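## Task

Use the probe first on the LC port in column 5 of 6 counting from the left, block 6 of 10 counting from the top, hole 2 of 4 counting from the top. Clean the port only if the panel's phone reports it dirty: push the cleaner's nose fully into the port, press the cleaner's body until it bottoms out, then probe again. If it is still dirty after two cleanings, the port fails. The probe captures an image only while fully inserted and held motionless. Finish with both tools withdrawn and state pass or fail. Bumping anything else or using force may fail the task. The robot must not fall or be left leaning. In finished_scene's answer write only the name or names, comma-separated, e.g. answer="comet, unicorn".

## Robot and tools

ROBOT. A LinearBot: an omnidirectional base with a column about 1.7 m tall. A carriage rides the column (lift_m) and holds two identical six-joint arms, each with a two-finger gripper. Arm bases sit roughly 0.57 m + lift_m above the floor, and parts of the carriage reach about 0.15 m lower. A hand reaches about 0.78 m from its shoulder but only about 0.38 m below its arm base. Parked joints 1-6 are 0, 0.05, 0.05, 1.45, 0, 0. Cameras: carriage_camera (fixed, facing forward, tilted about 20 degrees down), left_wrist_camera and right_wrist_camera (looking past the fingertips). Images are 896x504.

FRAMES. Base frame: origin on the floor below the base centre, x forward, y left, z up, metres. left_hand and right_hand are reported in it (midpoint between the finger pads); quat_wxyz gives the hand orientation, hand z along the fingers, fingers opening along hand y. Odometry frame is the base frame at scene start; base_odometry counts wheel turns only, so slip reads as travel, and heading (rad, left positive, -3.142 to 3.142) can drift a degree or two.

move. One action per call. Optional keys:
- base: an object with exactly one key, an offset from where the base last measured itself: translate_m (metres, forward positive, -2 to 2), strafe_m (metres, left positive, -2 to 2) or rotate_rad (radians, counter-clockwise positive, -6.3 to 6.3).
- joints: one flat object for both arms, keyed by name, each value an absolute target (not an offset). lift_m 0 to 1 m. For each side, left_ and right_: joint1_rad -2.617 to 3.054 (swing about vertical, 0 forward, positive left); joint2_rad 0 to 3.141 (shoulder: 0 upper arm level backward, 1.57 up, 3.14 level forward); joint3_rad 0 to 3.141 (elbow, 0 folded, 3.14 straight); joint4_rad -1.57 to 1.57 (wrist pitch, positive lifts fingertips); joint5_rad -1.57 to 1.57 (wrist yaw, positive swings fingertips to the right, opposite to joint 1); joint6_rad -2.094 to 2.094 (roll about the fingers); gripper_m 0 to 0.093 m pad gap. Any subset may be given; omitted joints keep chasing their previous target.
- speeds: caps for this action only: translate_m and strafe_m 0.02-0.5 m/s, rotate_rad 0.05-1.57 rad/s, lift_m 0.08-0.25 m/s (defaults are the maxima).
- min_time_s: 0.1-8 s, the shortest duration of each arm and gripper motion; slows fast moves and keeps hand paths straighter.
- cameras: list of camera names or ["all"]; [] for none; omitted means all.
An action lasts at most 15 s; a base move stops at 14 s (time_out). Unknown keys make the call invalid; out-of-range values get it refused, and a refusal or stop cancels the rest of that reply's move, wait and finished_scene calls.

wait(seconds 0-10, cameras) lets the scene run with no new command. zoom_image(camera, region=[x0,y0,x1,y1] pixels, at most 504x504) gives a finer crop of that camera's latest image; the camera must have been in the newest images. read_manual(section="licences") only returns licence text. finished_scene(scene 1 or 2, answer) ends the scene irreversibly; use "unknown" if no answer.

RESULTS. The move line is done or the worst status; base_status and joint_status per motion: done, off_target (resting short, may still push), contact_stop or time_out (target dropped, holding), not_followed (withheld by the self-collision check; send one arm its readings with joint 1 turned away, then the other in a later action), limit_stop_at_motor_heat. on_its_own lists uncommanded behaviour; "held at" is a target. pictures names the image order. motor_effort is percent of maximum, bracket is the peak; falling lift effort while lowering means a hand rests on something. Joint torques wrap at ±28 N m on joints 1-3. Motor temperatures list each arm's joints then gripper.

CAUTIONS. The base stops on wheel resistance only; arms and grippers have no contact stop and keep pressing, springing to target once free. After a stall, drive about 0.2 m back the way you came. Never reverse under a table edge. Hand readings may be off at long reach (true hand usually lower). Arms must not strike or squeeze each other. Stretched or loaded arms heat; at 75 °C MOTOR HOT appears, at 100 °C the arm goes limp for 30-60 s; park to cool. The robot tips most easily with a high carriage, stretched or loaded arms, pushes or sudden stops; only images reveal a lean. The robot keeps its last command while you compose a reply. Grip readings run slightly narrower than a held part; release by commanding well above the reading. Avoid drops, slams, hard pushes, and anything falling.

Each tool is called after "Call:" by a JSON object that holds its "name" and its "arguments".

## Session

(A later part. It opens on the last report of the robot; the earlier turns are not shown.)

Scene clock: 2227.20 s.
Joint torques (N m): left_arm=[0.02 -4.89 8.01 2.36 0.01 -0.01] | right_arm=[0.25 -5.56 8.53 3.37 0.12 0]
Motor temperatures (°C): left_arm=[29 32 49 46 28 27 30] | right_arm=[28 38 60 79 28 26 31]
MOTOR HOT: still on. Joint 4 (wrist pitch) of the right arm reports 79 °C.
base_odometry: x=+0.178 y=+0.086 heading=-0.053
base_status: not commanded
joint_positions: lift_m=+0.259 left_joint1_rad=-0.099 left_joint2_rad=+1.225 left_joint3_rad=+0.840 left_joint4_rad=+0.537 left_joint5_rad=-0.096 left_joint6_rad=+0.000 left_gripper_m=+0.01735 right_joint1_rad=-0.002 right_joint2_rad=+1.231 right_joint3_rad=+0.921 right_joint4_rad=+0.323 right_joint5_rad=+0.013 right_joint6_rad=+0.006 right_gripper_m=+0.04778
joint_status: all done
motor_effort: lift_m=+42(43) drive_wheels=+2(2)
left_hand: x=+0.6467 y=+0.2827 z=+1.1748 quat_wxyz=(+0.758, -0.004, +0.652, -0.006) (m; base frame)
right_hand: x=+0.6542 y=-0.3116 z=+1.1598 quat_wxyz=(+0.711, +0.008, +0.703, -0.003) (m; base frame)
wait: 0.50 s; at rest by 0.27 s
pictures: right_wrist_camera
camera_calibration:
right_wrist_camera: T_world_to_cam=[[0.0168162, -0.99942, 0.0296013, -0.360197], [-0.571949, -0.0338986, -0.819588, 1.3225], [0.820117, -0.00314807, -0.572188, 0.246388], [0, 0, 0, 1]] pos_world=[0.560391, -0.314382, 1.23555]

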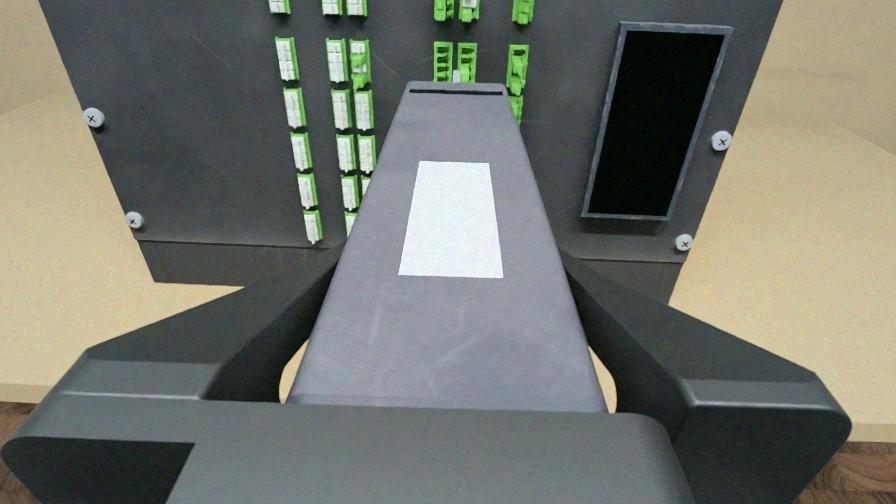

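Call:
{"name": "move", "arguments": {"joints": {"right_joint5_rad": 0.036, "right_joint4_rad": 0.404}, "min_time_s": 0.6, "cameras": []}}

Call:
{"name": "move", "arguments": {"base": {"strafe_m": -0.003}, "speeds": {"strafe_m": 0.02}, "cameras": []}}

Call:
{"name": "wait", "arguments": {"seconds": 0.5, "cameras": ["right_wrist_camera"]}}

Call:
{"name": "zoom_image", "arguments": {"camera": "right_wrist_camera", "region": [434, 44, 482, 92]}}

Scene clock: 2236.27 s.
Joint torques (N m): left_arm=[-0.05 -4.93 7.97 2.36 0.01 -0.02] | right_arm=[0.24 -5.56 8.57 3.54 0.3 0.01]
Motor temperatures (°C): left_arm=[29 32 49 46 28 27 30] | right_arm=[28 38 60 81 28 26 31]
move: off_target
MOTOR HOT: still on. Joint 4 (wrist pitch) of the right arm reports 81 °C.
base_odometry: x=+0.178 y=+0.086 heading=-0.053
base_status: not commanded
joint_positions: lift_m=+0.259 left_joint1_rad=-0.099 left_joint2_rad=+1.225 left_joint3_rad=+0.840 left_joint4_rad=+0.537 left_joint5_rad=-0.096 left_joint6_rad=+0.000 left_gripper_m=+0.01735 right_joint1_rad=-0.002 right_joint2_rad=+1.231 right_joint3_rad=+0.921 right_joint4_rad=+0.327 right_joint5_rad=+0.013 right_joint6_rad=+0.006 right_gripper_m=+0.04778
joint_status: right_joint4_rad off_target (ended at +0.327, target +0.404); the others done
motor_effort: lift_m=+37(43) drive_wheels=+2(2)
left_hand: x=+0.6467 y=+0.2827 z=+1.1748 quat_wxyz=(+0.758, -0.004, +0.652, -0.006) (m; base frame)
right_hand: x=+0.6542 y=-0.3116 z=+1.1609 quat_wxyz=(+0.713, +0.008, +0.701, -0.003) (m; base frame)
pictures: none
No camera images: "cameras" was empty.

Scene clock: 2236.80 s.
Joint torques (N m): left_arm=[-0.01 -4.92 7.99 2.34 0.02 -0.02] | right_arm=[0.24 -5.55 8.54 3.52 0.36 0.02]
Motor temperatures (°C): left_arm=[29 32 49 46 28 27 30] | right_arm=[28 38 60 81 28 26 31]
move: done
MOTOR HOT: still on. Joint 4 (wrist pitch) of the right arm reports 81 °C.
base_odometry: x=+0.178 y=+0.083 heading=-0.053
base_status: done
joint_positions: lift_m=+0.259 left_joint1_rad=-0.100 left_joint2_rad=+1.225 left_joint3_rad=+0.840 left_joint4_rad=+0.537 left_joint5_rad=-0.096 left_joint6_rad=+0.000 left_gripper_m=+0.01735 right_joint1_rad=-0.002 right_joint2_rad=+1.231 right_joint3_rad=+0.921 right_joint4_rad=+0.329 right_joint5_rad=+0.009 right_joint6_rad=+0.006 right_gripper_m=+0.04778
joint_status: not commanded
motor_effort: lift_m=+42(42) drive_wheels=-3(7)
left_hand: x=+0.6467 y=+0.2825 z=+1.1748 quat_wxyz=(+0.758, -0.004, +0.652, -0.007) (m; base frame)
right_hand: x=+0.6542 y=-0.3108 z=+1.1614 quat_wxyz=(+0.714, +0.006, +0.701, -0.002) (m; base frame)
pictures: none
No camera images: "cameras" was empty.

Scene clock: 2237.30 s.
Joint torques (N m): left_arm=[0.03 -4.92 7.99 2.36 0.02 -0.01] | right_arm=[0.23 -5.53 8.54 3.52 0.36 0.01]
Motor temperatures (°C): left_arm=[29 32 49 46 28 27 30] | right_arm=[28 38 60 81 28 26 31]
MOTOR HOT: still on. Joint 4 (wrist pitch) of the right arm reports 81 °C.
base_odometry: x=+0.178 y=+0.083 heading=-0.053
base_status: done
joint_positions: lift_m=+0.259 left_joint1_rad=-0.100 left_joint2_rad=+1.225 left_joint3_rad=+0.840 left_joint4_rad=+0.537 left_joint5_rad=-0.096 left_joint6_rad=+0.000 left_gripper_m=+0.01735 right_joint1_rad=-0.002 right_joint2_rad=+1.231 right_joint3_rad=+0.921 right_joint4_rad=+0.329 right_joint5_rad=+0.009 right_joint6_rad=+0.006 right_gripper_m=+0.04778
joint_status: not commanded
motor_effort: lift_m=+39(42) drive_wheels=-3(7)
left_hand: x=+0.6467 y=+0.2825 z=+1.1748 quat_wxyz=(+0.758, -0.004, +0.652, -0.007) (m; base frame)
right_hand: x=+0.6542 y=-0.3108 z=+1.1614 quat_wxyz=(+0.714, +0.006, +0.701, -0.002) (m; base frame)
wait: 0.50 s; at rest by 0.27 s
pictures: right_wrist_camera
camera_calibration:
right_wrist_camera: T_world_to_cam=[[0.0212258, -0.999332, 0.0297511, -0.362426], [-0.56646, -0.0365415, -0.823278, 1.32374], [0.823816, 0.000621943, -0.566858, 0.239899], [0, 0, 0, 1]] pos_world=[0.559904, -0.313962, 1.23657]

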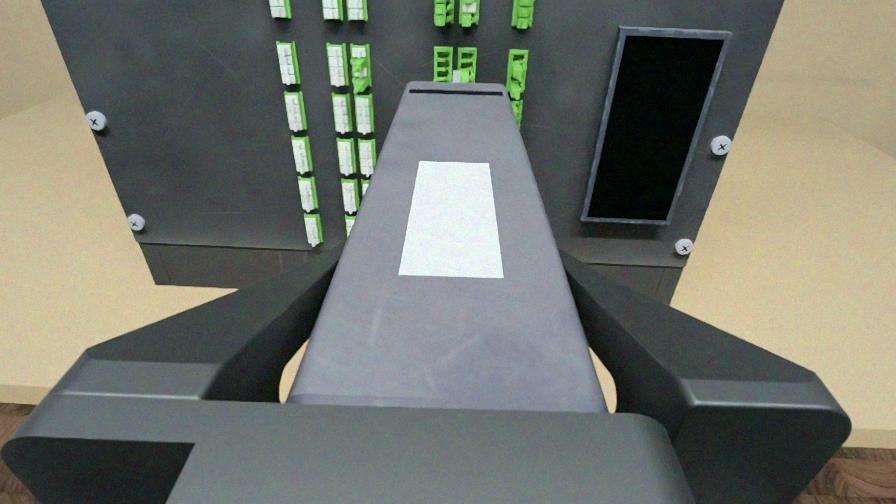

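Scaled by 10.500 from the camera's 896x504 image, which has a finer 1280x720 frame.

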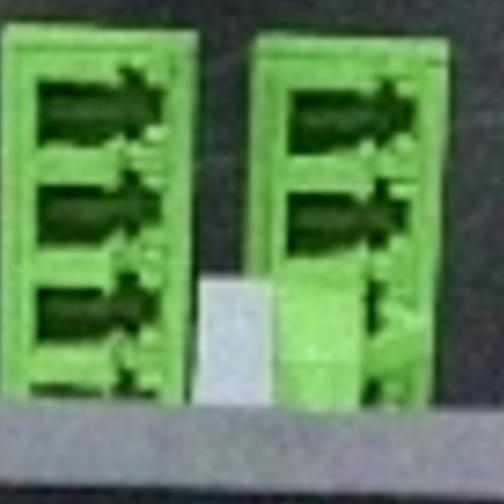

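Call:
{"name": "move", "arguments": {"base": {"strafe_m": 0.004}, "speeds": {"strafe_m": 0.02}, "cameras": []}}

Call:
{"name": "move", "arguments": {"base": {"translate_m": -0.012}, "joints": {"right_joint5_rad": 0.036, "right_joint4_rad": 0.410}, "speeds": {"translate_m": 0.03}, "min_time_s": 0.6, "cameras": []}}

Call:
{"name": "wait", "arguments": {"seconds": 0.5, "cameras": ["right_wrist_camera"]}}

Call:
{"name": "zoom_image", "arguments": {"camera": "right_wrist_camera", "region": [434, 44, 482, 92]}}

Scene clock: 2254.63 s.
Joint torques (N m): left_arm=[0.05 -4.93 7.98 2.36 0.03 -0.01] | right_arm=[0.28 -5.55 8.51 3.47 0.27 0.01]
Motor temperatures (°C): left_arm=[29 32 49 46 28 27 30] | right_arm=[28 39 60 83 28 26 31]
move: done
MOTOR HOT: still on. Joint 4 (wrist pitch) of the right arm reports 83 °C.
base_odometry: x=+0.178 y=+0.087 heading=-0.053
base_status: done
joint_positions: lift_m=+0.259 left_joint1_rad=-0.100 left_joint2_rad=+1.225 left_joint3_rad=+0.840 left_joint4_rad=+0.537 left_joint5_rad=-0.096 left_joint6_rad=+0.000 left_gripper_m=+0.01735 right_joint1_rad=-0.002 right_joint2_rad=+1.231 right_joint3_rad=+0.921 right_joint4_rad=+0.333 right_joint5_rad=+0.016 right_joint6_rad=+0.006 right_gripper_m=+0.04778
joint_status: not commanded
motor_effort: lift_m=+40(45) drive_wheels=+3(7)
left_hand: x=+0.6467 y=+0.2826 z=+1.1748 quat_wxyz=(+0.758, -0.004, +0.652, -0.006) (m; base frame)
right_hand: x=+0.6542 y=-0.3121 z=+1.1625 quat_wxyz=(+0.715, +0.009, +0.699, -0.004) (m; base frame)
pictures: none
No camera images: "cameras" was empty.

Scene clock: 2255.53 s.
Joint torques (N m): left_arm=[-0.05 -5.01 7.91 2.38 0.02 0] | right_arm=[0.24 -5.53 8.55 3.39 0.18 0.01]
Motor temperatures (°C): left_arm=[29 32 49 46 28 27 30] | right_arm=[28 39 60 83 28 26 31]
move: off_target
MOTOR HOT: still on. Joint 4 (wrist pitch) of the right arm reports 83 °C.
base_odometry: x=+0.166 y=+0.088 heading=-0.053
base_status: done
joint_positions: lift_m=+0.259 left_joint1_rad=-0.100 left_joint2_rad=+1.225 left_joint3_rad=+0.840 left_joint4_rad=+0.537 left_joint5_rad=-0.096 left_joint6_rad=+0.000 left_gripper_m=+0.01735 right_joint1_rad=-0.002 right_joint2_rad=+1.231 right_joint3_rad=+0.921 right_joint4_rad=+0.342 right_joint5_rad=+0.025 right_joint6_rad=+0.006 right_gripper_m=+0.04778
joint_status: right_joint4_rad off_target (ended at +0.342, target +0.410); the others done
motor_effort: lift_m=+38(42) drive_wheels=+2(9)
left_hand: x=+0.6467 y=+0.2826 z=+1.1748 quat_wxyz=(+0.758, -0.004, +0.652, -0.006) (m; base frame)
right_hand: x=+0.6541 y=-0.3135 z=+1.1646 quat_wxyz=(+0.718, +0.012, +0.696, -0.007) (m; base frame)
pictures: none
No camera images: "cameras" was empty.

Scene clock: 2256.03 s.
Joint torques (N m): left_arm=[0.02 -4.94 7.99 2.37 0.03 -0.01] | right_arm=[0.25 -5.53 8.55 3.42 0.17 0.01]
Motor temperatures (°C): left_arm=[29 32 49 46 28 27 30] | right_arm=[28 39 60 83 28 26 31]
MOTOR HOT: still on. Joint 4 (wrist pitch) of the right arm reports 83 °C.
base_odometry: x=+0.166 y=+0.088 heading=-0.053
base_status: done
joint_positions: lift_m=+0.259 left_joint1_rad=-0.100 left_joint2_rad=+1.225 left_joint3_rad=+0.840 left_joint4_rad=+0.537 left_joint5_rad=-0.096 left_joint6_rad=+0.000 left_gripper_m=+0.01735 right_joint1_rad=-0.002 right_joint2_rad=+1.231 right_joint3_rad=+0.921 right_joint4_rad=+0.342 right_joint5_rad=+0.025 right_joint6_rad=+0.006 right_gripper_m=+0.04778
joint_status: right_joint4_rad off_target (ended at +0.342, target +0.410); the others done
motor_effort: lift_m=+38(42) drive_wheels=+2(9)
left_hand: x=+0.6467 y=+0.2826 z=+1.1748 quat_wxyz=(+0.758, -0.004, +0.652, -0.006) (m; base frame)
right_hand: x=+0.6541 y=-0.3135 z=+1.1647 quat_wxyz=(+0.718, +0.012, +0.696, -0.007) (m; base frame)
wait: 0.50 s; at rest by 0.27 s
pictures: right_wrist_camera
camera_calibration:
right_wrist_camera: T_world_to_cam=[[0.0048077, -0.99955, 0.0296212, -0.354462], [-0.555932, -0.0272938, -0.83078, 1.33096], [0.831214, -0.0124733, -0.555813, 0.220037], [0, 0, 0, 1]] pos_world=[0.558727, -0.315231, 1.23853]

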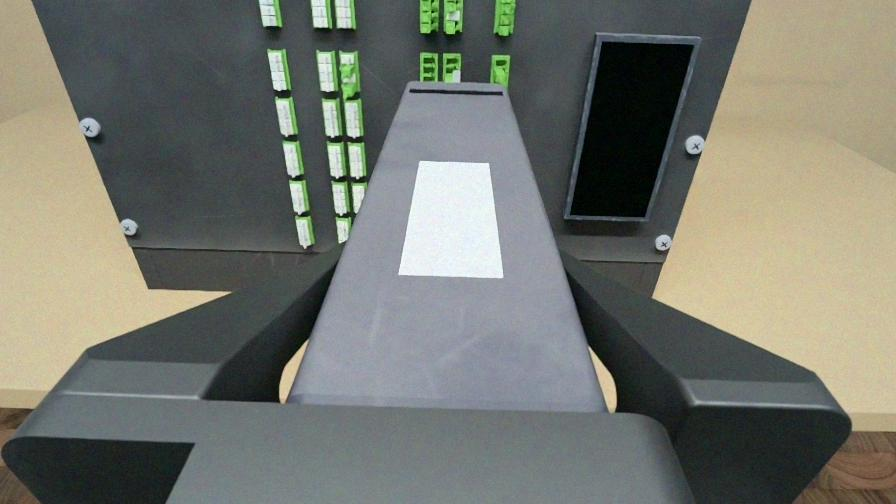

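Scaled by 10.500 from the camera's 896x504 image, which has a finer 1280x720 frame.

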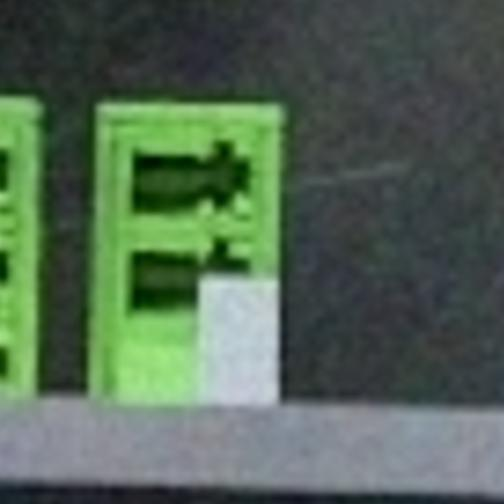

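Call:
{"name": "move", "arguments": {"base": {"strafe_m": 0.0045}, "joints": {"right_joint5_rad": 0.023, "right_joint4_rad": 0.386}, "speeds": {"strafe_m": 0.02}, "cameras": []}}

Call:
{"name": "move", "arguments": {"base": {"translate_m": 0.008}, "speeds": {"translate_m": 0.02}, "cameras": []}}

Call:
{"name": "wait", "arguments": {"seconds": 0.5, "cameras": ["right_wrist_camera"]}}

Call:
{"name": "zoom_image", "arguments": {"camera": "right_wrist_camera", "region": [446, 56, 470, 80]}}

Scene clock: 2270.40 s.
Joint torques (N m): left_arm=[0.01 -4.9 8.01 2.39 0.02 -0.01] | right_arm=[0.23 -5.56 8.57 3.38 0.05 0.01]
Motor temperatures (°C): left_arm=[29 32 49 46 28 27 30] | right_arm=[28 39 60 82 28 26 31]
move: off_target
MOTOR HOT: still on. Joint 4 (wrist pitch) of the right arm reports 82 °C.
base_odometry: x=+0.166 y=+0.092 heading=-0.053
base_status: done
joint_positions: lift_m=+0.259 left_joint1_rad=-0.100 left_joint2_rad=+1.225 left_joint3_rad=+0.840 left_joint4_rad=+0.537 left_joint5_rad=-0.096 left_joint6_rad=+0.000 left_gripper_m=+0.01735 right_joint1_rad=-0.002 right_joint2_rad=+1.231 right_joint3_rad=+0.921 right_joint4_rad=+0.325 right_joint5_rad=+0.022 right_joint6_rad=+0.006 right_gripper_m=+0.04778
joint_status: right_joint4_rad off_target (ended at +0.325, target +0.386); the others done
motor_effort: lift_m=+40(44) drive_wheels=+2(9)
left_hand: x=+0.6467 y=+0.2825 z=+1.1748 quat_wxyz=(+0.758, -0.004, +0.652, -0.007) (m; base frame)
right_hand: x=+0.6542 y=-0.3131 z=+1.1604 quat_wxyz=(+0.712, +0.011, +0.702, -0.006) (m; base frame)
pictures: none
No camera images: "cameras" was empty.

Scene clock: 2271.20 s.
Joint torques (N m): left_arm=[-0.02 -4.94 7.99 2.32 0.02 -0.02] | right_arm=[0.24 -4.49 8.55 3.59 0.05 0]
Motor temperatures (°C): left_arm=[29 32 49 46 28 27 30] | right_arm=[28 39 60 82 28 26 31]
move: done
MOTOR HOT: still on. Joint 4 (wrist pitch) of the right arm reports 82 °C.
base_odometry: x=+0.174 y=+0.092 heading=-0.053
base_status: done
joint_positions: lift_m=+0.259 left_joint1_rad=-0.100 left_joint2_rad=+1.225 left_joint3_rad=+0.840 left_joint4_rad=+0.537 left_joint5_rad=-0.096 left_joint6_rad=+0.000 left_gripper_m=+0.01735 right_joint1_rad=-0.002 right_joint2_rad=+1.219 right_joint3_rad=+0.921 right_joint4_rad=+0.305 right_joint5_rad=+0.022 right_joint6_rad=+0.006 right_gripper_m=+0.04778
joint_status: not commanded
motor_effort: lift_m=+41(43) drive_wheels=+2(6)
left_hand: x=+0.6467 y=+0.2825 z=+1.1748 quat_wxyz=(+0.758, -0.004, +0.652, -0.007) (m; base frame)
right_hand: x=+0.6514 y=-0.3131 z=+1.1606 quat_wxyz=(+0.709, +0.011, +0.705, -0.007) (m; base frame)
pictures: none
No camera images: "cameras" was empty.

Scene clock: 2271.70 s.
Joint torques (N m): left_arm=[-0.01 -4.93 8.01 2.36 0.02 -0.02] | right_arm=[0.24 -4.49 8.55 3.58 0.06 0.01]
Motor temperatures (°C): left_arm=[29 32 49 46 28 27 30] | right_arm=[28 39 60 82 28 26 31]
MOTOR HOT: still on. Joint 4 (wrist pitch) of the right arm reports 82 °C.
base_odometry: x=+0.174 y=+0.092 heading=-0.053
base_status: done
joint_positions: lift_m=+0.259 left_joint1_rad=-0.100 left_joint2_rad=+1.225 left_joint3_rad=+0.840 left_joint4_rad=+0.537 left_joint5_rad=-0.096 left_joint6_rad=+0.000 left_gripper_m=+0.01735 right_joint1_rad=-0.002 right_joint2_rad=+1.219 right_joint3_rad=+0.921 right_joint4_rad=+0.305 right_joint5_rad=+0.022 right_joint6_rad=+0.006 right_gripper_m=+0.04778
joint_status: not commanded
motor_effort: lift_m=+37(43) drive_wheels=+2(6)
left_hand: x=+0.6467 y=+0.2825 z=+1.1748 quat_wxyz=(+0.758, -0.004, +0.652, -0.007) (m; base frame)
right_hand: x=+0.6514 y=-0.3131 z=+1.1606 quat_wxyz=(+0.709, +0.011, +0.705, -0.007) (m; base frame)
wait: 0.50 s; at rest by 0.27 s
pictures: right_wrist_camera
camera_calibration:
right_wrist_camera: T_world_to_cam=[[0.00786199, -0.999549, 0.0289867, -0.355217], [-0.576305, -0.0282185, -0.816747, 1.32283], [0.817197, -0.0102839, -0.576267, 0.253537], [0, 0, 0, 1]] pos_world=[0.557958, -0.315121, 1.23682]

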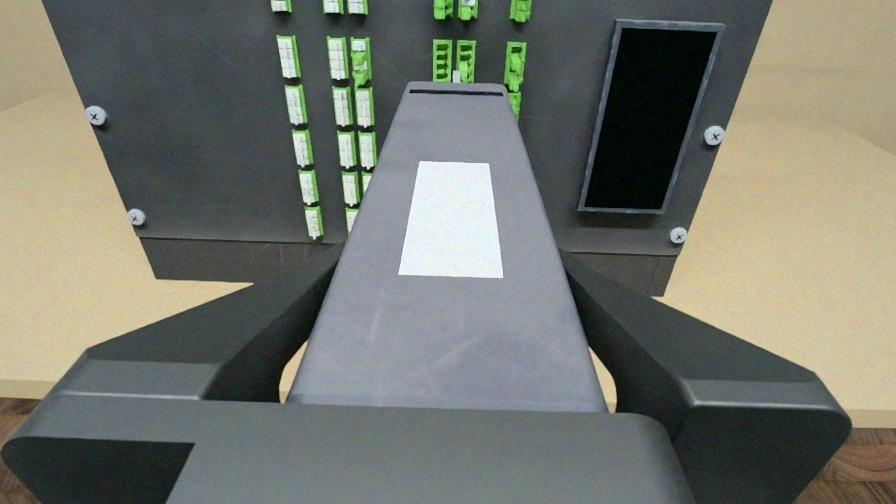

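Scaled by 21.000 from the camera's 896x504 image, which has a finer 1280x720 frame.

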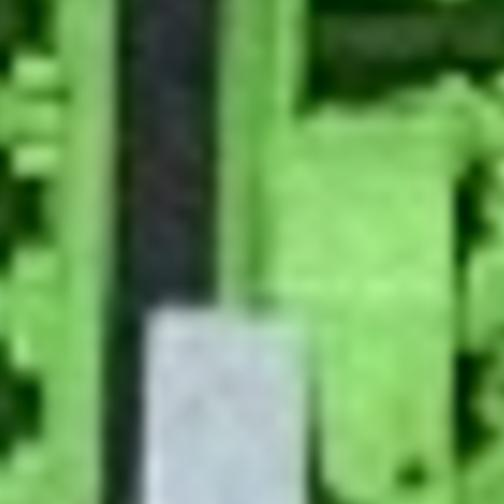

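Call:
{"name": "move", "arguments": {"base": {"translate_m": -0.025}, "joints": {"right_joint4_rad": 0.402}, "speeds": {"translate_m": 0.05}, "cameras": []}}

Call:
{"name": "wait", "arguments": {"seconds": 0.5, "cameras": ["right_wrist_camera"]}}

Call:
{"name": "zoom_image", "arguments": {"camera": "right_wrist_camera", "region": [434, 44, 482, 92]}}

Scene clock: 2277.67 s.
Joint torques (N m): left_arm=[0.06 -4.89 7.99 2.34 0.01 -0.01] | right_arm=[0.23 -4.49 8.53 3.45 0.05 0.01]
Motor temperatures (°C): left_arm=[29 32 49 46 28 27 30] | right_arm=[28 39 60 83 28 26 31]
move: off_target
MOTOR HOT: still on. Joint 4 (wrist pitch) of the right arm reports 83 °C.
base_odometry: x=+0.150 y=+0.093 heading=-0.053
base_status: done
joint_positions: lift_m=+0.259 left_joint1_rad=-0.100 left_joint2_rad=+1.225 left_joint3_rad=+0.840 left_joint4_rad=+0.538 left_joint5_rad=-0.096 left_joint6_rad=+0.000 left_gripper_m=+0.01735 right_joint1_rad=-0.002 right_joint2_rad=+1.219 right_joint3_rad=+0.921 right_joint4_rad=+0.333 right_joint5_rad=+0.022 right_joint6_rad=+0.006 right_gripper_m=+0.04778
joint_status: right_joint4_rad off_target (ended at +0.333, target +0.402)
motor_effort: lift_m=+39(45) drive_wheels=+1(7)
left_hand: x=+0.6466 y=+0.2825 z=+1.1749 quat_wxyz=(+0.759, -0.004, +0.652, -0.007) (m; base frame)
right_hand: x=+0.6512 y=-0.3131 z=+1.1674 quat_wxyz=(+0.719, +0.011, +0.695, -0.006) (m; base frame)
pictures: none
No camera images: "cameras" was empty.

Scene clock: 2278.17 s.
Joint torques (N m): left_arm=[0.02 -4.94 8.01 2.35 0.01 -0.01] | right_arm=[0.23 -4.51 8.55 3.43 0.05 0.01]
Motor temperatures (°C): left_arm=[29 32 49 46 28 27 30] | right_arm=[28 39 60 83 28 26 31]
MOTOR HOT: still on. Joint 4 (wrist pitch) of the right arm reports 83 °C.
base_odometry: x=+0.150 y=+0.093 heading=-0.053
base_status: done
joint_positions: lift_m=+0.259 left_joint1_rad=-0.100 left_joint2_rad=+1.225 left_joint3_rad=+0.840 left_joint4_rad=+0.538 left_joint5_rad=-0.096 left_joint6_rad=+0.000 left_gripper_m=+0.01735 right_joint1_rad=-0.002 right_joint2_rad=+1.219 right_joint3_rad=+0.921 right_joint4_rad=+0.333 right_joint5_rad=+0.022 right_joint6_rad=+0.006 right_gripper_m=+0.04778
joint_status: right_joint4_rad off_target (ended at +0.333, target +0.402)
motor_effort: lift_m=+43(45) drive_wheels=+1(7)
left_hand: x=+0.6466 y=+0.2825 z=+1.1749 quat_wxyz=(+0.759, -0.004, +0.652, -0.007) (m; base frame)
right_hand: x=+0.6512 y=-0.3131 z=+1.1674 quat_wxyz=(+0.719, +0.011, +0.695, -0.006) (m; base frame)
wait: 0.50 s; at rest by 0.27 s
pictures: right_wrist_camera
camera_calibration:
right_wrist_camera: T_world_to_cam=[[0.00702081, -0.999545, 0.0293331, -0.355283], [-0.553295, -0.0283174, -0.832504, 1.33173], [0.832956, -0.010385, -0.553242, 0.220422], [0, 0, 0, 1]] pos_world=[0.555733, -0.315121, 1.24104]

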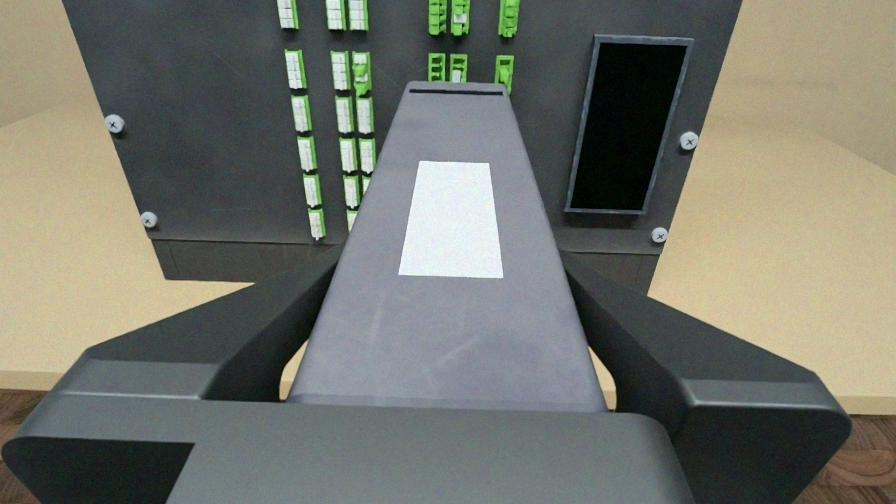

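Scaled by 10.500 from the camera's 896x504 image, which has a finer 1280x720 frame.

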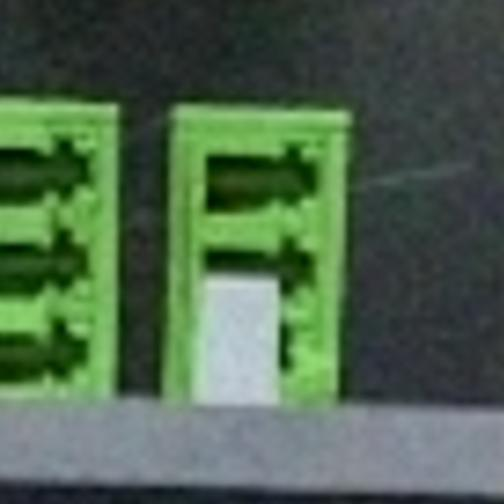

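Call:
{"name": "move", "arguments": {"base": {"translate_m": 0.018}, "joints": {"right_joint4_rad": 0.384, "lift_m": 0.2575}, "speeds": {"translate_m": 0.04}, "cameras": []}}

Call:
{"name": "wait", "arguments": {"seconds": 0.5, "cameras": ["right_wrist_camera"]}}

Call:
{"name": "zoom_image", "arguments": {"camera": "right_wrist_camera", "region": [434, 44, 482, 92]}}

Scene clock: 2291.43 s.
Joint torques (N m): left_arm=[0.01 -5.03 8.08 2.35 0.01 -0.01] | right_arm=[0.25 -4.56 8.59 3.41 0.04 0.01]
Motor temperatures (°C): left_arm=[29 32 49 46 28 27 30] | right_arm=[28 38 60 81 28 26 31]
move: off_target
MOTOR HOT: still on. Joint 4 (wrist pitch) of the right arm reports 81 °C.
base_odometry: x=+0.167 y=+0.092 heading=-0.053
base_status: done
joint_positions: lift_m=+0.258 left_joint1_rad=-0.100 left_joint2_rad=+1.225 left_joint3_rad=+0.840 left_joint4_rad=+0.537 left_joint5_rad=-0.096 left_joint6_rad=+0.000 left_gripper_m=+0.01735 right_joint1_rad=-0.002 right_joint2_rad=+1.219 right_joint3_rad=+0.921 right_joint4_rad=+0.318 right_joint5_rad=+0.022 right_joint6_rad=+0.006 right_gripper_m=+0.04778
joint_status: right_joint4_rad off_target (ended at +0.318, target +0.384); the others done
motor_effort: lift_m=+35(36) drive_wheels=-3(6)
left_hand: x=+0.6467 y=+0.2825 z=+1.1732 quat_wxyz=(+0.758, -0.004, +0.652, -0.007) (m; base frame)
right_hand: x=+0.6513 y=-0.3131 z=+1.1622 quat_wxyz=(+0.714, +0.011, +0.700, -0.006) (m; base frame)
pictures: none
No camera images: "cameras" was empty.

Scene clock: 2291.93 s.
Joint torques (N m): left_arm=[0.02 -4.94 8.02 2.37 0.02 -0.02] | right_arm=[0.21 -4.48 8.53 3.42 0.05 0]
Motor temperatures (°C): left_arm=[29 32 49 46 28 27 30] | right_arm=[28 38 60 81 28 26 31]
MOTOR HOT: still on. Joint 4 (wrist pitch) of the right arm reports 81 °C.
base_odometry: x=+0.167 y=+0.092 heading=-0.053
base_status: done
joint_positions: lift_m=+0.258 left_joint1_rad=-0.100 left_joint2_rad=+1.225 left_joint3_rad=+0.840 left_joint4_rad=+0.537 left_joint5_rad=-0.096 left_joint6_rad=+0.000 left_gripper_m=+0.01735 right_joint1_rad=-0.002 right_joint2_rad=+1.219 right_joint3_rad=+0.921 right_joint4_rad=+0.318 right_joint5_rad=+0.022 right_joint6_rad=+0.006 right_gripper_m=+0.04778
joint_status: right_joint4_rad off_target (ended at +0.318, target +0.384); the others done
motor_effort: lift_m=+32(36) drive_wheels=-3(6)
left_hand: x=+0.6467 y=+0.2825 z=+1.1732 quat_wxyz=(+0.758, -0.004, +0.652, -0.007) (m; base frame)
right_hand: x=+0.6513 y=-0.3131 z=+1.1621 quat_wxyz=(+0.714, +0.011, +0.700, -0.006) (m; base frame)
wait: 0.50 s; at rest by 0.27 s
pictures: right_wrist_camera
camera_calibration:
right_wrist_camera: T_world_to_cam=[[0.00741337, -0.999548, 0.0291385, -0.355158], [-0.565976, -0.0282169, -0.823938, 1.32568], [0.824388, -0.0103835, -0.56593, 0.237742], [0, 0, 0, 1]] pos_world=[0.556947, -0.315122, 1.23718]

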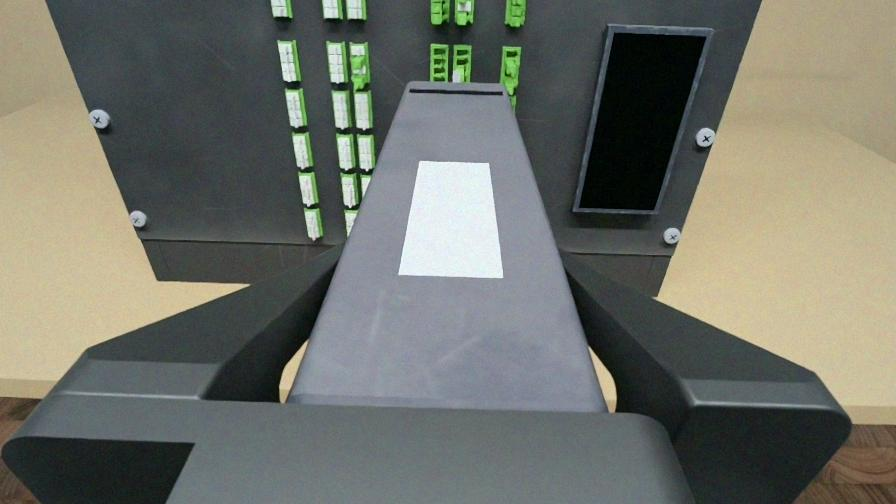

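Scaled by 10.500 from the camera's 896x504 image, which has a finer 1280x720 frame.

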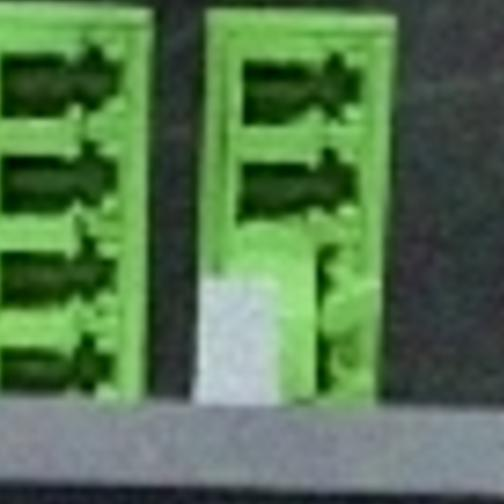

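Call:
{"name": "move", "arguments": {"joints": {"right_joint4_rad": 0.393, "lift_m": 0.2592}, "cameras": []}}

Call:
{"name": "move", "arguments": {"base": {"strafe_m": -0.002}, "speeds": {"strafe_m": 0.02}, "cameras": []}}

Call:
{"name": "wait", "arguments": {"seconds": 0.5, "cameras": ["right_wrist_camera"]}}

Call:
{"name": "zoom_image", "arguments": {"camera": "right_wrist_camera", "region": [434, 44, 482, 92]}}

Scene clock: 2312.93 s.
Joint torques (N m): left_arm=[-0.01 -4.92 7.99 2.37 0.02 -0.01] | right_arm=[0.25 -4.45 8.51 3.45 0.05 0.01]
Motor temperatures (°C): left_arm=[29 32 49 46 28 27 30] | right_arm=[28 37 60 80 28 26 31]
move: off_target
MOTOR HOT: still on. Joint 4 (wrist pitch) of the right arm reports 80 °C.
base_odometry: x=+0.167 y=+0.092 heading=-0.053
base_status: not commanded
joint_positions: lift_m=+0.259 left_joint1_rad=-0.100 left_joint2_rad=+1.225 left_joint3_rad=+0.840 left_joint4_rad=+0.537 left_joint5_rad=-0.096 left_joint6_rad=+0.000 left_gripper_m=+0.01735 right_joint1_rad=-0.002 right_joint2_rad=+1.219 right_joint3_rad=+0.921 right_joint4_rad=+0.323 right_joint5_rad=+0.022 right_joint6_rad=+0.006 right_gripper_m=+0.04778
joint_status: right_joint4_rad off_target (ended at +0.323, target +0.393); the others done
motor_effort: lift_m=+38(44) drive_wheels=-3(3)
left_hand: x=+0.6467 y=+0.2825 z=+1.1745 quat_wxyz=(+0.758, -0.004, +0.652, -0.007) (m; base frame)
right_hand: x=+0.6513 y=-0.3131 z=+1.1646 quat_wxyz=(+0.716, +0.011, +0.698, -0.006) (m; base frame)
pictures: none
No camera images: "cameras" was empty.

Scene clock: 2313.50 s.
Joint torques (N m): left_arm=[0.09 -4.9 8.03 2.33 0.05 -0.01] | right_arm=[0.21 -4.49 8.54 3.43 0.02 0.01]
Motor temperatures (°C): left_arm=[29 32 49 46 28 27 30] | right_arm=[28 37 60 80 28 26 31]
move: done
MOTOR HOT: still on. Joint 4 (wrist pitch) of the right arm reports 80 °C.
base_odometry: x=+0.167 y=+0.090 heading=-0.053
base_status: done
joint_positions: lift_m=+0.259 left_joint1_rad=-0.100 left_joint2_rad=+1.225 left_joint3_rad=+0.840 left_joint4_rad=+0.537 left_joint5_rad=-0.096 left_joint6_rad=+0.000 left_gripper_m=+0.01735 right_joint1_rad=-0.002 right_joint2_rad=+1.219 right_joint3_rad=+0.921 right_joint4_rad=+0.325 right_joint5_rad=+0.024 right_joint6_rad=+0.006 right_gripper_m=+0.04778
joint_status: not commanded
motor_effort: lift_m=+37(41) drive_wheels=-1(10)
left_hand: x=+0.6466 y=+0.2824 z=+1.1745 quat_wxyz=(+0.758, -0.004, +0.652, -0.007) (m; base frame)
right_hand: x=+0.6513 y=-0.3135 z=+1.1651 quat_wxyz=(+0.716, +0.012, +0.698, -0.007) (m; base frame)
pictures: none
No camera images: "cameras" was empty.

Scene clock: 2314.00 s.
Joint torques (N m): left_arm=[0.05 -4.93 7.95 2.36 0.03 -0.01] | right_arm=[0.24 -4.48 8.55 3.42 0.03 0]
Motor temperatures (°C): left_arm=[29 32 49 46 28 27 30] | right_arm=[28 37 60 81 28 26 31]
MOTOR HOT: still on. Joint 4 (wrist pitch) of the right arm reports 81 °C.
base_odometry: x=+0.167 y=+0.090 heading=-0.053
base_status: done
joint_positions: lift_m=+0.259 left_joint1_rad=-0.100 left_joint2_rad=+1.225 left_joint3_rad=+0.840 left_joint4_rad=+0.537 left_joint5_rad=-0.096 left_joint6_rad=+0.000 left_gripper_m=+0.01735 right_joint1_rad=-0.002 right_joint2_rad=+1.219 right_joint3_rad=+0.921 right_joint4_rad=+0.326 right_joint5_rad=+0.024 right_joint6_rad=+0.006 right_gripper_m=+0.04778
joint_status: not commanded
motor_effort: lift_m=+38(41) drive_wheels=-2(10)
left_hand: x=+0.6466 y=+0.2824 z=+1.1745 quat_wxyz=(+0.758, -0.004, +0.652, -0.007) (m; base frame)
right_hand: x=+0.6513 y=-0.3135 z=+1.1652 quat_wxyz=(+0.717, +0.012, +0.697, -0.007) (m; base frame)
wait: 0.50 s; at rest by 0.27 s
pictures: right_wrist_camera
camera_calibration:
right_wrist_camera: T_world_to_cam=[[0.0053881, -0.999559, 0.0291858, -0.354264], [-0.559692, -0.0272009, -0.828254, 1.32943], [0.828683, -0.0118724, -0.559592, 0.228853], [0, 0, 0, 1]] pos_world=[0.556333, -0.315229, 1.23951]

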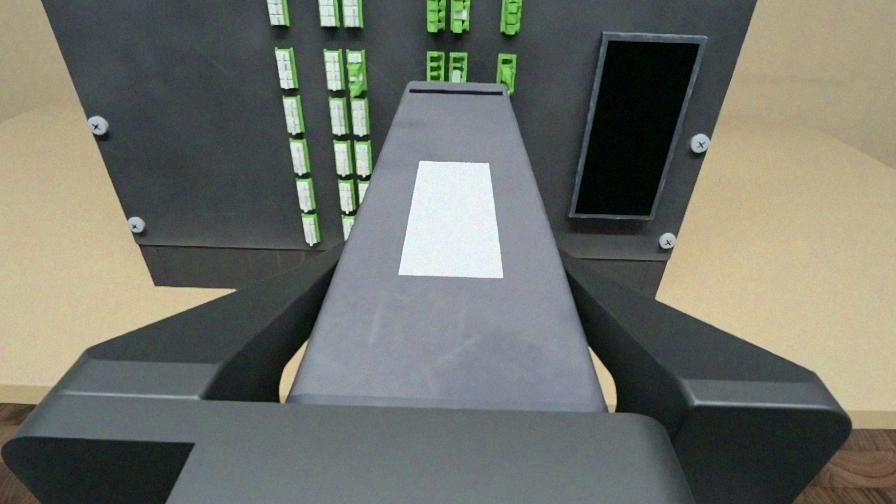

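Scaled by 10.500 from the camera's 896x504 image, which has a finer 1280x720 frame.

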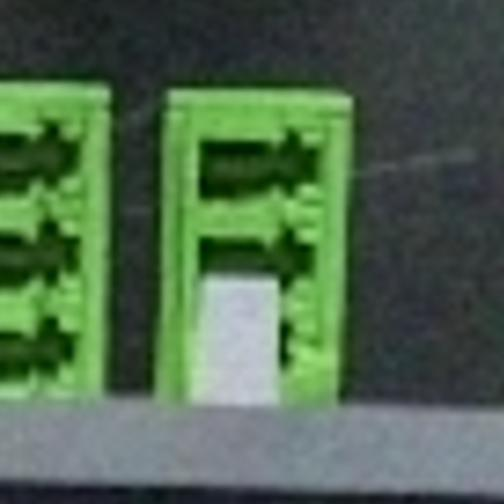

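Call:
{"name": "move", "arguments": {"joints": {"right_joint4_rad": 0.386, "right_joint5_rad": 0.024, "lift_m": 0.2565}, "cameras": []}}

Call:
{"name": "move", "arguments": {"base": {"translate_m": 0.012}, "speeds": {"translate_m": 0.03}, "cameras": []}}

Call:
{"name": "wait", "arguments": {"seconds": 0.5, "cameras": ["right_wrist_camera"]}}

Call:
{"name": "zoom_image", "arguments": {"camera": "right_wrist_camera", "region": [434, 44, 482, 92]}}

Scene clock: 2323.23 s.
Joint torques (N m): left_arm=[0.06 -4.97 8.03 2.37 0.03 -0.01] | right_arm=[0.23 -4.53 8.51 3.4 0.04 0]
Motor temperatures (°C): left_arm=[29 32 49 46 28 27 30] | right_arm=[28 37 60 83 28 26 31]
move: off_target
MOTOR HOT: still on. Joint 4 (wrist pitch) of the right arm reports 83 °C.
base_odometry: x=+0.167 y=+0.090 heading=-0.053
base_status: not commanded
joint_positions: lift_m=+0.257 left_joint1_rad=-0.100 left_joint2_rad=+1.225 left_joint3_rad=+0.840 left_joint4_rad=+0.536 left_joint5_rad=-0.096 left_joint6_rad=+0.000 left_gripper_m=+0.01735 right_joint1_rad=-0.002 right_joint2_rad=+1.219 right_joint3_rad=+0.921 right_joint4_rad=+0.320 right_joint5_rad=+0.024 right_joint6_rad=+0.006 right_gripper_m=+0.04778
joint_status: right_joint4_rad off_target (ended at +0.320, target +0.386); the others done
motor_effort: lift_m=+30(35) drive_wheels=-2(2)
left_hand: x=+0.6467 y=+0.2824 z=+1.1720 quat_wxyz=(+0.758, -0.004, +0.652, -0.007) (m; base frame)
right_hand: x=+0.6513 y=-0.3135 z=+1.1616 quat_wxyz=(+0.715, +0.012, +0.699, -0.007) (m; base frame)
pictures: none
No camera images: "cameras" was empty.

Scene clock: 2324.07 s.
Joint torques (N m): left_arm=[0.08 -4.96 7.99 2.36 0.01 -0.01] | right_arm=[0.24 -2.89 8.62 3.68 0.04 0.01]
Motor temperatures (°C): left_arm=[29 32 49 46 28 27 30] | right_arm=[28 37 60 83 28 26 31]
move: done
MOTOR HOT: still on. Joint 4 (wrist pitch) of the right arm reports 83 °C.
base_odometry: x=+0.179 y=+0.090 heading=-0.053
base_status: done
joint_positions: lift_m=+0.257 left_joint1_rad=-0.100 left_joint2_rad=+1.225 left_joint3_rad=+0.840 left_joint4_rad=+0.537 left_joint5_rad=-0.096 left_joint6_rad=+0.000 left_gripper_m=+0.01735 right_joint1_rad=-0.002 right_joint2_rad=+1.201 right_joint3_rad=+0.920 right_joint4_rad=+0.297 right_joint5_rad=+0.024 right_joint6_rad=+0.006 right_gripper_m=+0.04778
joint_status: not commanded
motor_effort: lift_m=+33(35) drive_wheels=+3(7)
left_hand: x=+0.6467 y=+0.2824 z=+1.1722 quat_wxyz=(+0.758, -0.004, +0.652, -0.007) (m; base frame)
right_hand: x=+0.6471 y=-0.3134 z=+1.1629 quat_wxyz=(+0.713, +0.012, +0.701, -0.007) (m; base frame)
pictures: none
No camera images: "cameras" was empty.

Scene clock: 2324.57 s.
Joint torques (N m): left_arm=[0.06 -4.94 7.98 2.37 0.02 -0.01] | right_arm=[0.23 -2.91 8.62 3.68 0.03 0]
Motor temperatures (°C): left_arm=[29 32 49 46 28 27 30] | right_arm=[28 37 60 83 28 26 31]
MOTOR HOT: still on. Joint 4 (wrist pitch) of the right arm reports 83 °C.
base_odometry: x=+0.179 y=+0.090 heading=-0.053
base_status: done
joint_positions: lift_m=+0.257 left_joint1_rad=-0.100 left_joint2_rad=+1.225 left_joint3_rad=+0.840 left_joint4_rad=+0.537 left_joint5_rad=-0.096 left_joint6_rad=+0.000 left_gripper_m=+0.01735 right_joint1_rad=-0.002 right_joint2_rad=+1.201 right_joint3_rad=+0.920 right_joint4_rad=+0.297 right_joint5_rad=+0.024 right_joint6_rad=+0.006 right_gripper_m=+0.04778
joint_status: not commanded
motor_effort: lift_m=+32(35) drive_wheels=+3(7)
left_hand: x=+0.6467 y=+0.2824 z=+1.1722 quat_wxyz=(+0.758, -0.004, +0.652, -0.007) (m; base frame)
right_hand: x=+0.6471 y=-0.3134 z=+1.1629 quat_wxyz=(+0.713, +0.012, +0.701, -0.007) (m; base frame)
wait: 0.50 s; at rest by 0.27 s
pictures: right_wrist_camera
camera_calibration:
right_wrist_camera: T_world_to_cam=[[0.00565444, -0.999562, 0.0290409, -0.354178], [-0.568848, -0.0270999, -0.821996, 1.32384], [0.822423, -0.0118719, -0.568752, 0.245768], [0, 0, 0, 1]] pos_world=[0.552942, -0.31523, 1.23826]

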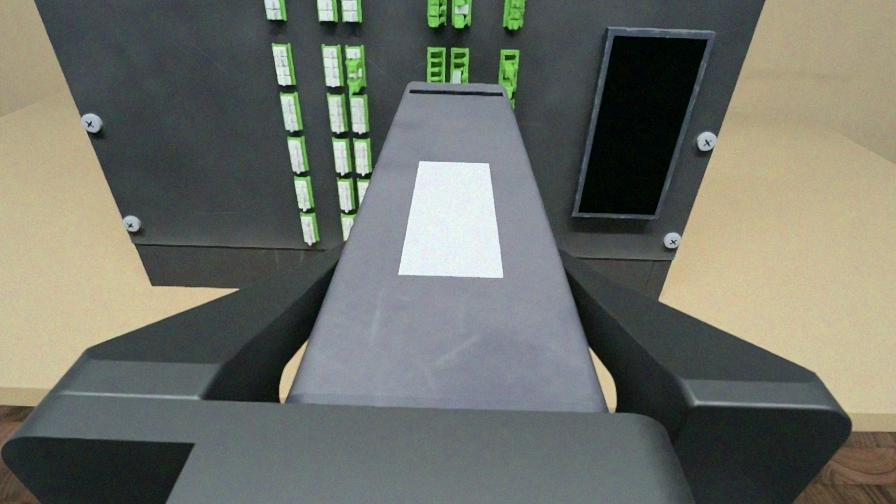

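Scaled by 10.500 from the camera's 896x504 image, which has a finer 1280x720 frame.

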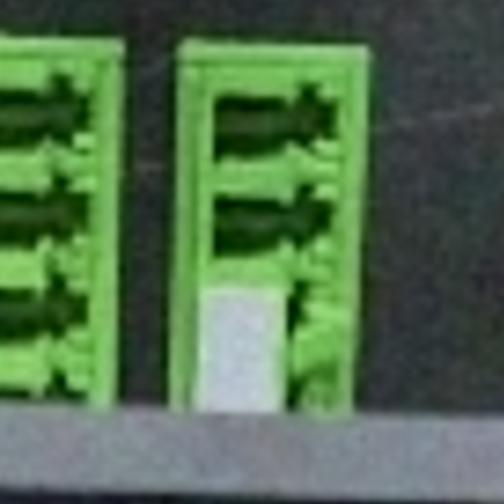

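Call:
{"name": "move", "arguments": {"base": {"translate_m": -0.014}, "joints": {"right_joint4_rad": 0.396}, "speeds": {"translate_m": 0.03}, "cameras": []}}

Call:
{"name": "move", "arguments": {"joints": {"right_joint2_rad": 1.225}, "min_time_s": 0.6, "cameras": []}}

Call:
{"name": "wait", "arguments": {"seconds": 0.5, "cameras": ["right_wrist_camera"]}}

Call:
{"name": "zoom_image", "arguments": {"camera": "right_wrist_camera", "region": [434, 44, 482, 92]}}

Scene clock: 2334.50 s.
Joint torques (N m): left_arm=[0.06 -4.86 8.08 2.35 0.03 -0.01] | right_arm=[0.25 -3.9 8.59 3.46 0.03 0.02]
Motor temperatures (°C): left_arm=[29 32 49 46 28 27 30] | right_arm=[28 37 59 84 28 26 31]
move: off_target
MOTOR HOT: still on. Joint 4 (wrist pitch) of the right arm reports 84 °C.
base_odometry: x=+0.165 y=+0.090 heading=-0.053
base_status: done
joint_positions: lift_m=+0.257 left_joint1_rad=-0.100 left_joint2_rad=+1.225 left_joint3_rad=+0.840 left_joint4_rad=+0.537 left_joint5_rad=-0.096 left_joint6_rad=+0.000 left_gripper_m=+0.01735 right_joint1_rad=-0.002 right_joint2_rad=+1.212 right_joint3_rad=+0.920 right_joint4_rad=+0.328 right_joint5_rad=+0.024 right_joint6_rad=+0.006 right_gripper_m=+0.04778
joint_status: right_joint4_rad off_target (ended at +0.327, target +0.396)
motor_effort: lift_m=+31(35) drive_wheels=+2(8)
left_hand: x=+0.6466 y=+0.2824 z=+1.1723 quat_wxyz=(+0.758, -0.004, +0.652, -0.007) (m; base frame)
right_hand: x=+0.6495 y=-0.3135 z=+1.1660 quat_wxyz=(+0.719, +0.012, +0.694, -0.007) (m; base frame)
pictures: none
No camera images: "cameras" was empty.

Scene clock: 2335.40 s.
Joint torques (N m): left_arm=[0.03 -4.92 8.02 2.35 0.02 -0.02] | right_arm=[0.24 -3.84 8.61 3.42 0.05 0.01]
Motor temperatures (°C): left_arm=[29 32 49 46 28 27 30] | right_arm=[28 37 59 84 28 26 31]
move: done
MOTOR HOT: still on. Joint 4 (wrist pitch) of the right arm reports 84 °C.
base_odometry: x=+0.165 y=+0.090 heading=-0.053
base_status: not commanded
joint_positions: lift_m=+0.257 left_joint1_rad=-0.100 left_joint2_rad=+1.225 left_joint3_rad=+0.840 left_joint4_rad=+0.537 left_joint5_rad=-0.096 left_joint6_rad=+0.000 left_gripper_m=+0.01735 right_joint1_rad=-0.002 right_joint2_rad=+1.223 right_joint3_rad=+0.920 right_joint4_rad=+0.329 right_joint5_rad=+0.024 right_joint6_rad=+0.006 right_gripper_m=+0.04778
joint_status: all done
motor_effort: lift_m=+33(36) drive_wheels=+2(2)
left_hand: x=+0.6466 y=+0.2824 z=+1.1723 quat_wxyz=(+0.758, -0.004, +0.652, -0.007) (m; base frame)
right_hand: x=+0.6522 y=-0.3135 z=+1.1619 quat_wxyz=(+0.716, +0.012, +0.698, -0.007) (m; base frame)
pictures: none
No camera images: "cameras" was empty.

Scene clock: 2335.90 s.
Joint torques (N m): left_arm=[0.06 -4.92 7.98 2.36 0.02 -0.01] | right_arm=[0.23 -3.85 8.59 3.43 0.04 0.02]
Motor temperatures (°C): left_arm=[29 32 49 46 28 27 30] | right_arm=[28 37 59 84 28 26 31]
MOTOR HOT: still on. Joint 4 (wrist pitch) of the right arm reports 84 °C.
base_odometry: x=+0.165 y=+0.090 heading=-0.053
base_status: not commanded
joint_positions: lift_m=+0.257 left_joint1_rad=-0.100 left_joint2_rad=+1.225 left_joint3_rad=+0.840 left_joint4_rad=+0.537 left_joint5_rad=-0.096 left_joint6_rad=+0.000 left_gripper_m=+0.01735 right_joint1_rad=-0.002 right_joint2_rad=+1.223 right_joint3_rad=+0.920 right_joint4_rad=+0.329 right_joint5_rad=+0.024 right_joint6_rad=+0.006 right_gripper_m=+0.04778
joint_status: all done
motor_effort: lift_m=+31(36) drive_wheels=+2(2)
left_hand: x=+0.6466 y=+0.2824 z=+1.1723 quat_wxyz=(+0.758, -0.004, +0.652, -0.007) (m; base frame)
right_hand: x=+0.6522 y=-0.3135 z=+1.1619 quat_wxyz=(+0.716, +0.012, +0.698, -0.007) (m; base frame)
wait: 0.50 s; at rest by 0.27 s
pictures: right_wrist_camera
camera_calibration:
right_wrist_camera: T_world_to_cam=[[0.00542208, -0.99956, 0.0291783, -0.354185], [-0.560657, -0.0271999, -0.827601, 1.32701], [0.82803, -0.0118717, -0.560557, 0.22787], [0, 0, 0, 1]] pos_world=[0.557234, -0.315229, 1.2363]

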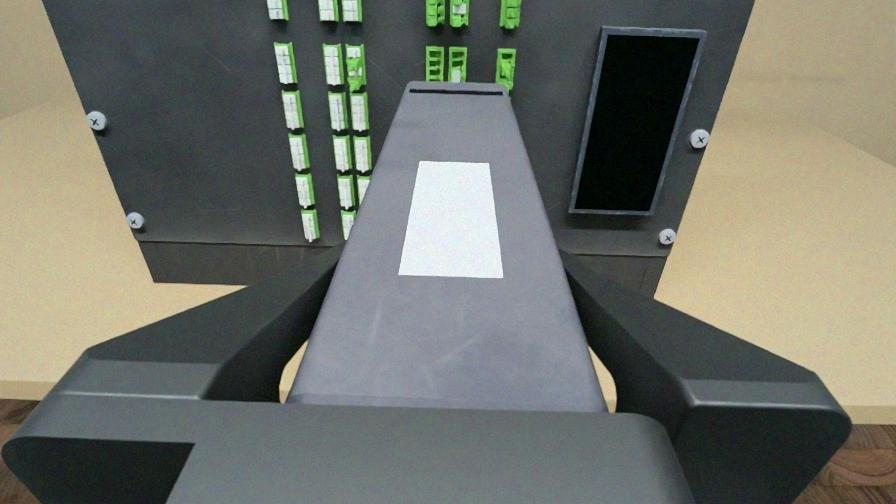

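Scaled by 10.500 from the camera's 896x504 image, which has a finer 1280x720 frame.

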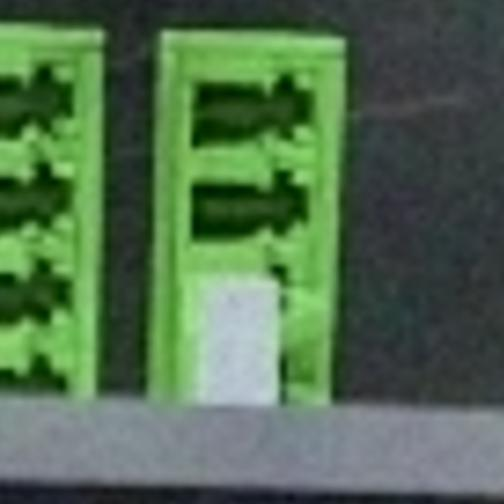

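Call:
{"name": "move", "arguments": {"base": {"translate_m": 0.006}, "joints": {"lift_m": 0.2585, "right_joint4_rad": 0.389}, "speeds": {"translate_m": 0.02}, "cameras": []}}

Call:
{"name": "wait", "arguments": {"seconds": 0.5, "cameras": ["right_wrist_camera"]}}

Call:
{"name": "zoom_image", "arguments": {"camera": "right_wrist_camera", "region": [446, 50, 474, 78]}}

Scene clock: 2356.77 s.
Joint torques (N m): left_arm=[0.05 -4.86 7.92 2.36 0.02 -0.01] | right_arm=[0.29 -4.03 8.58 3.39 0.04 0.01]
Motor temperatures (°C): left_arm=[29 32 49 46 28 27 30] | right_arm=[28 36 59 84 28 26 31]
move: off_target
MOTOR HOT: still on. Joint 4 (wrist pitch) of the right arm reports 84 °C.
base_odometry: x=+0.171 y=+0.090 heading=-0.053
base_status: done
joint_positions: lift_m=+0.258 left_joint1_rad=-0.100 left_joint2_rad=+1.225 left_joint3_rad=+0.840 left_joint4_rad=+0.538 left_joint5_rad=-0.096 left_joint6_rad=+0.000 left_gripper_m=+0.01735 right_joint1_rad=-0.002 right_joint2_rad=+1.225 right_joint3_rad=+0.920 right_joint4_rad=+0.326 right_joint5_rad=+0.024 right_joint6_rad=+0.006 right_gripper_m=+0.04778
joint_status: right_joint4_rad off_target (ended at +0.326, target +0.389); the others done
motor_effort: lift_m=+43(46) drive_wheels=-3(5)
left_hand: x=+0.6466 y=+0.2824 z=+1.1741 quat_wxyz=(+0.759, -0.004, +0.651, -0.007) (m; base frame)
right_hand: x=+0.6526 y=-0.3135 z=+1.1619 quat_wxyz=(+0.714, +0.012, +0.700, -0.007) (m; base frame)
pictures: none
No camera images: "cameras" was empty.

Scene clock: 2357.27 s.
Joint torques (N m): left_arm=[0.05 -4.92 8.01 2.38 0.02 -0.01] | right_arm=[0.25 -4 8.59 3.38 0.03 0.01]
Motor temperatures (°C): left_arm=[29 32 49 46 28 27 30] | right_arm=[28 36 59 84 28 26 31]
MOTOR HOT: still on. Joint 4 (wrist pitch) of the right arm reports 84 °C.
base_odometry: x=+0.171 y=+0.090 heading=-0.053
base_status: done
joint_positions: lift_m=+0.258 left_joint1_rad=-0.100 left_joint2_rad=+1.225 left_joint3_rad=+0.840 left_joint4_rad=+0.538 left_joint5_rad=-0.096 left_joint6_rad=+0.000 left_gripper_m=+0.01735 right_joint1_rad=-0.002 right_joint2_rad=+1.225 right_joint3_rad=+0.920 right_joint4_rad=+0.325 right_joint5_rad=+0.024 right_joint6_rad=+0.006 right_gripper_m=+0.04778
joint_status: right_joint4_rad off_target (ended at +0.326, target +0.389); the others done
motor_effort: lift_m=+40(46) drive_wheels=-3(5)
left_hand: x=+0.6466 y=+0.2824 z=+1.1741 quat_wxyz=(+0.759, -0.004, +0.651, -0.007) (m; base frame)
right_hand: x=+0.6526 y=-0.3135 z=+1.1617 quat_wxyz=(+0.714, +0.012, +0.700, -0.007) (m; base frame)
wait: 0.50 s; at rest by 0.27 s
pictures: right_wrist_camera
camera_calibration:
right_wrist_camera: T_world_to_cam=[[0.00558786, -0.999559, 0.0291484, -0.354257], [-0.565354, -0.0272011, -0.8244, 1.32649], [0.82483, -0.0118725, -0.565256, 0.234929], [0, 0, 0, 1]] pos_world=[0.558139, -0.315229, 1.23668]

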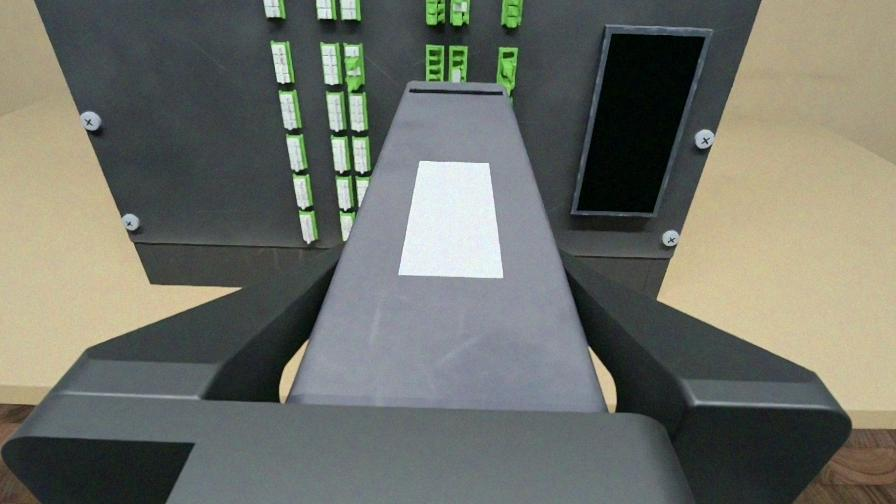

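Scaled by 18.000 from the camera's 896x504 image, which has a finer 1280x720 frame.

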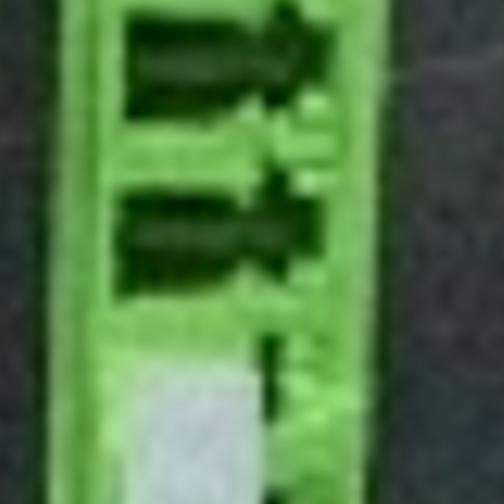

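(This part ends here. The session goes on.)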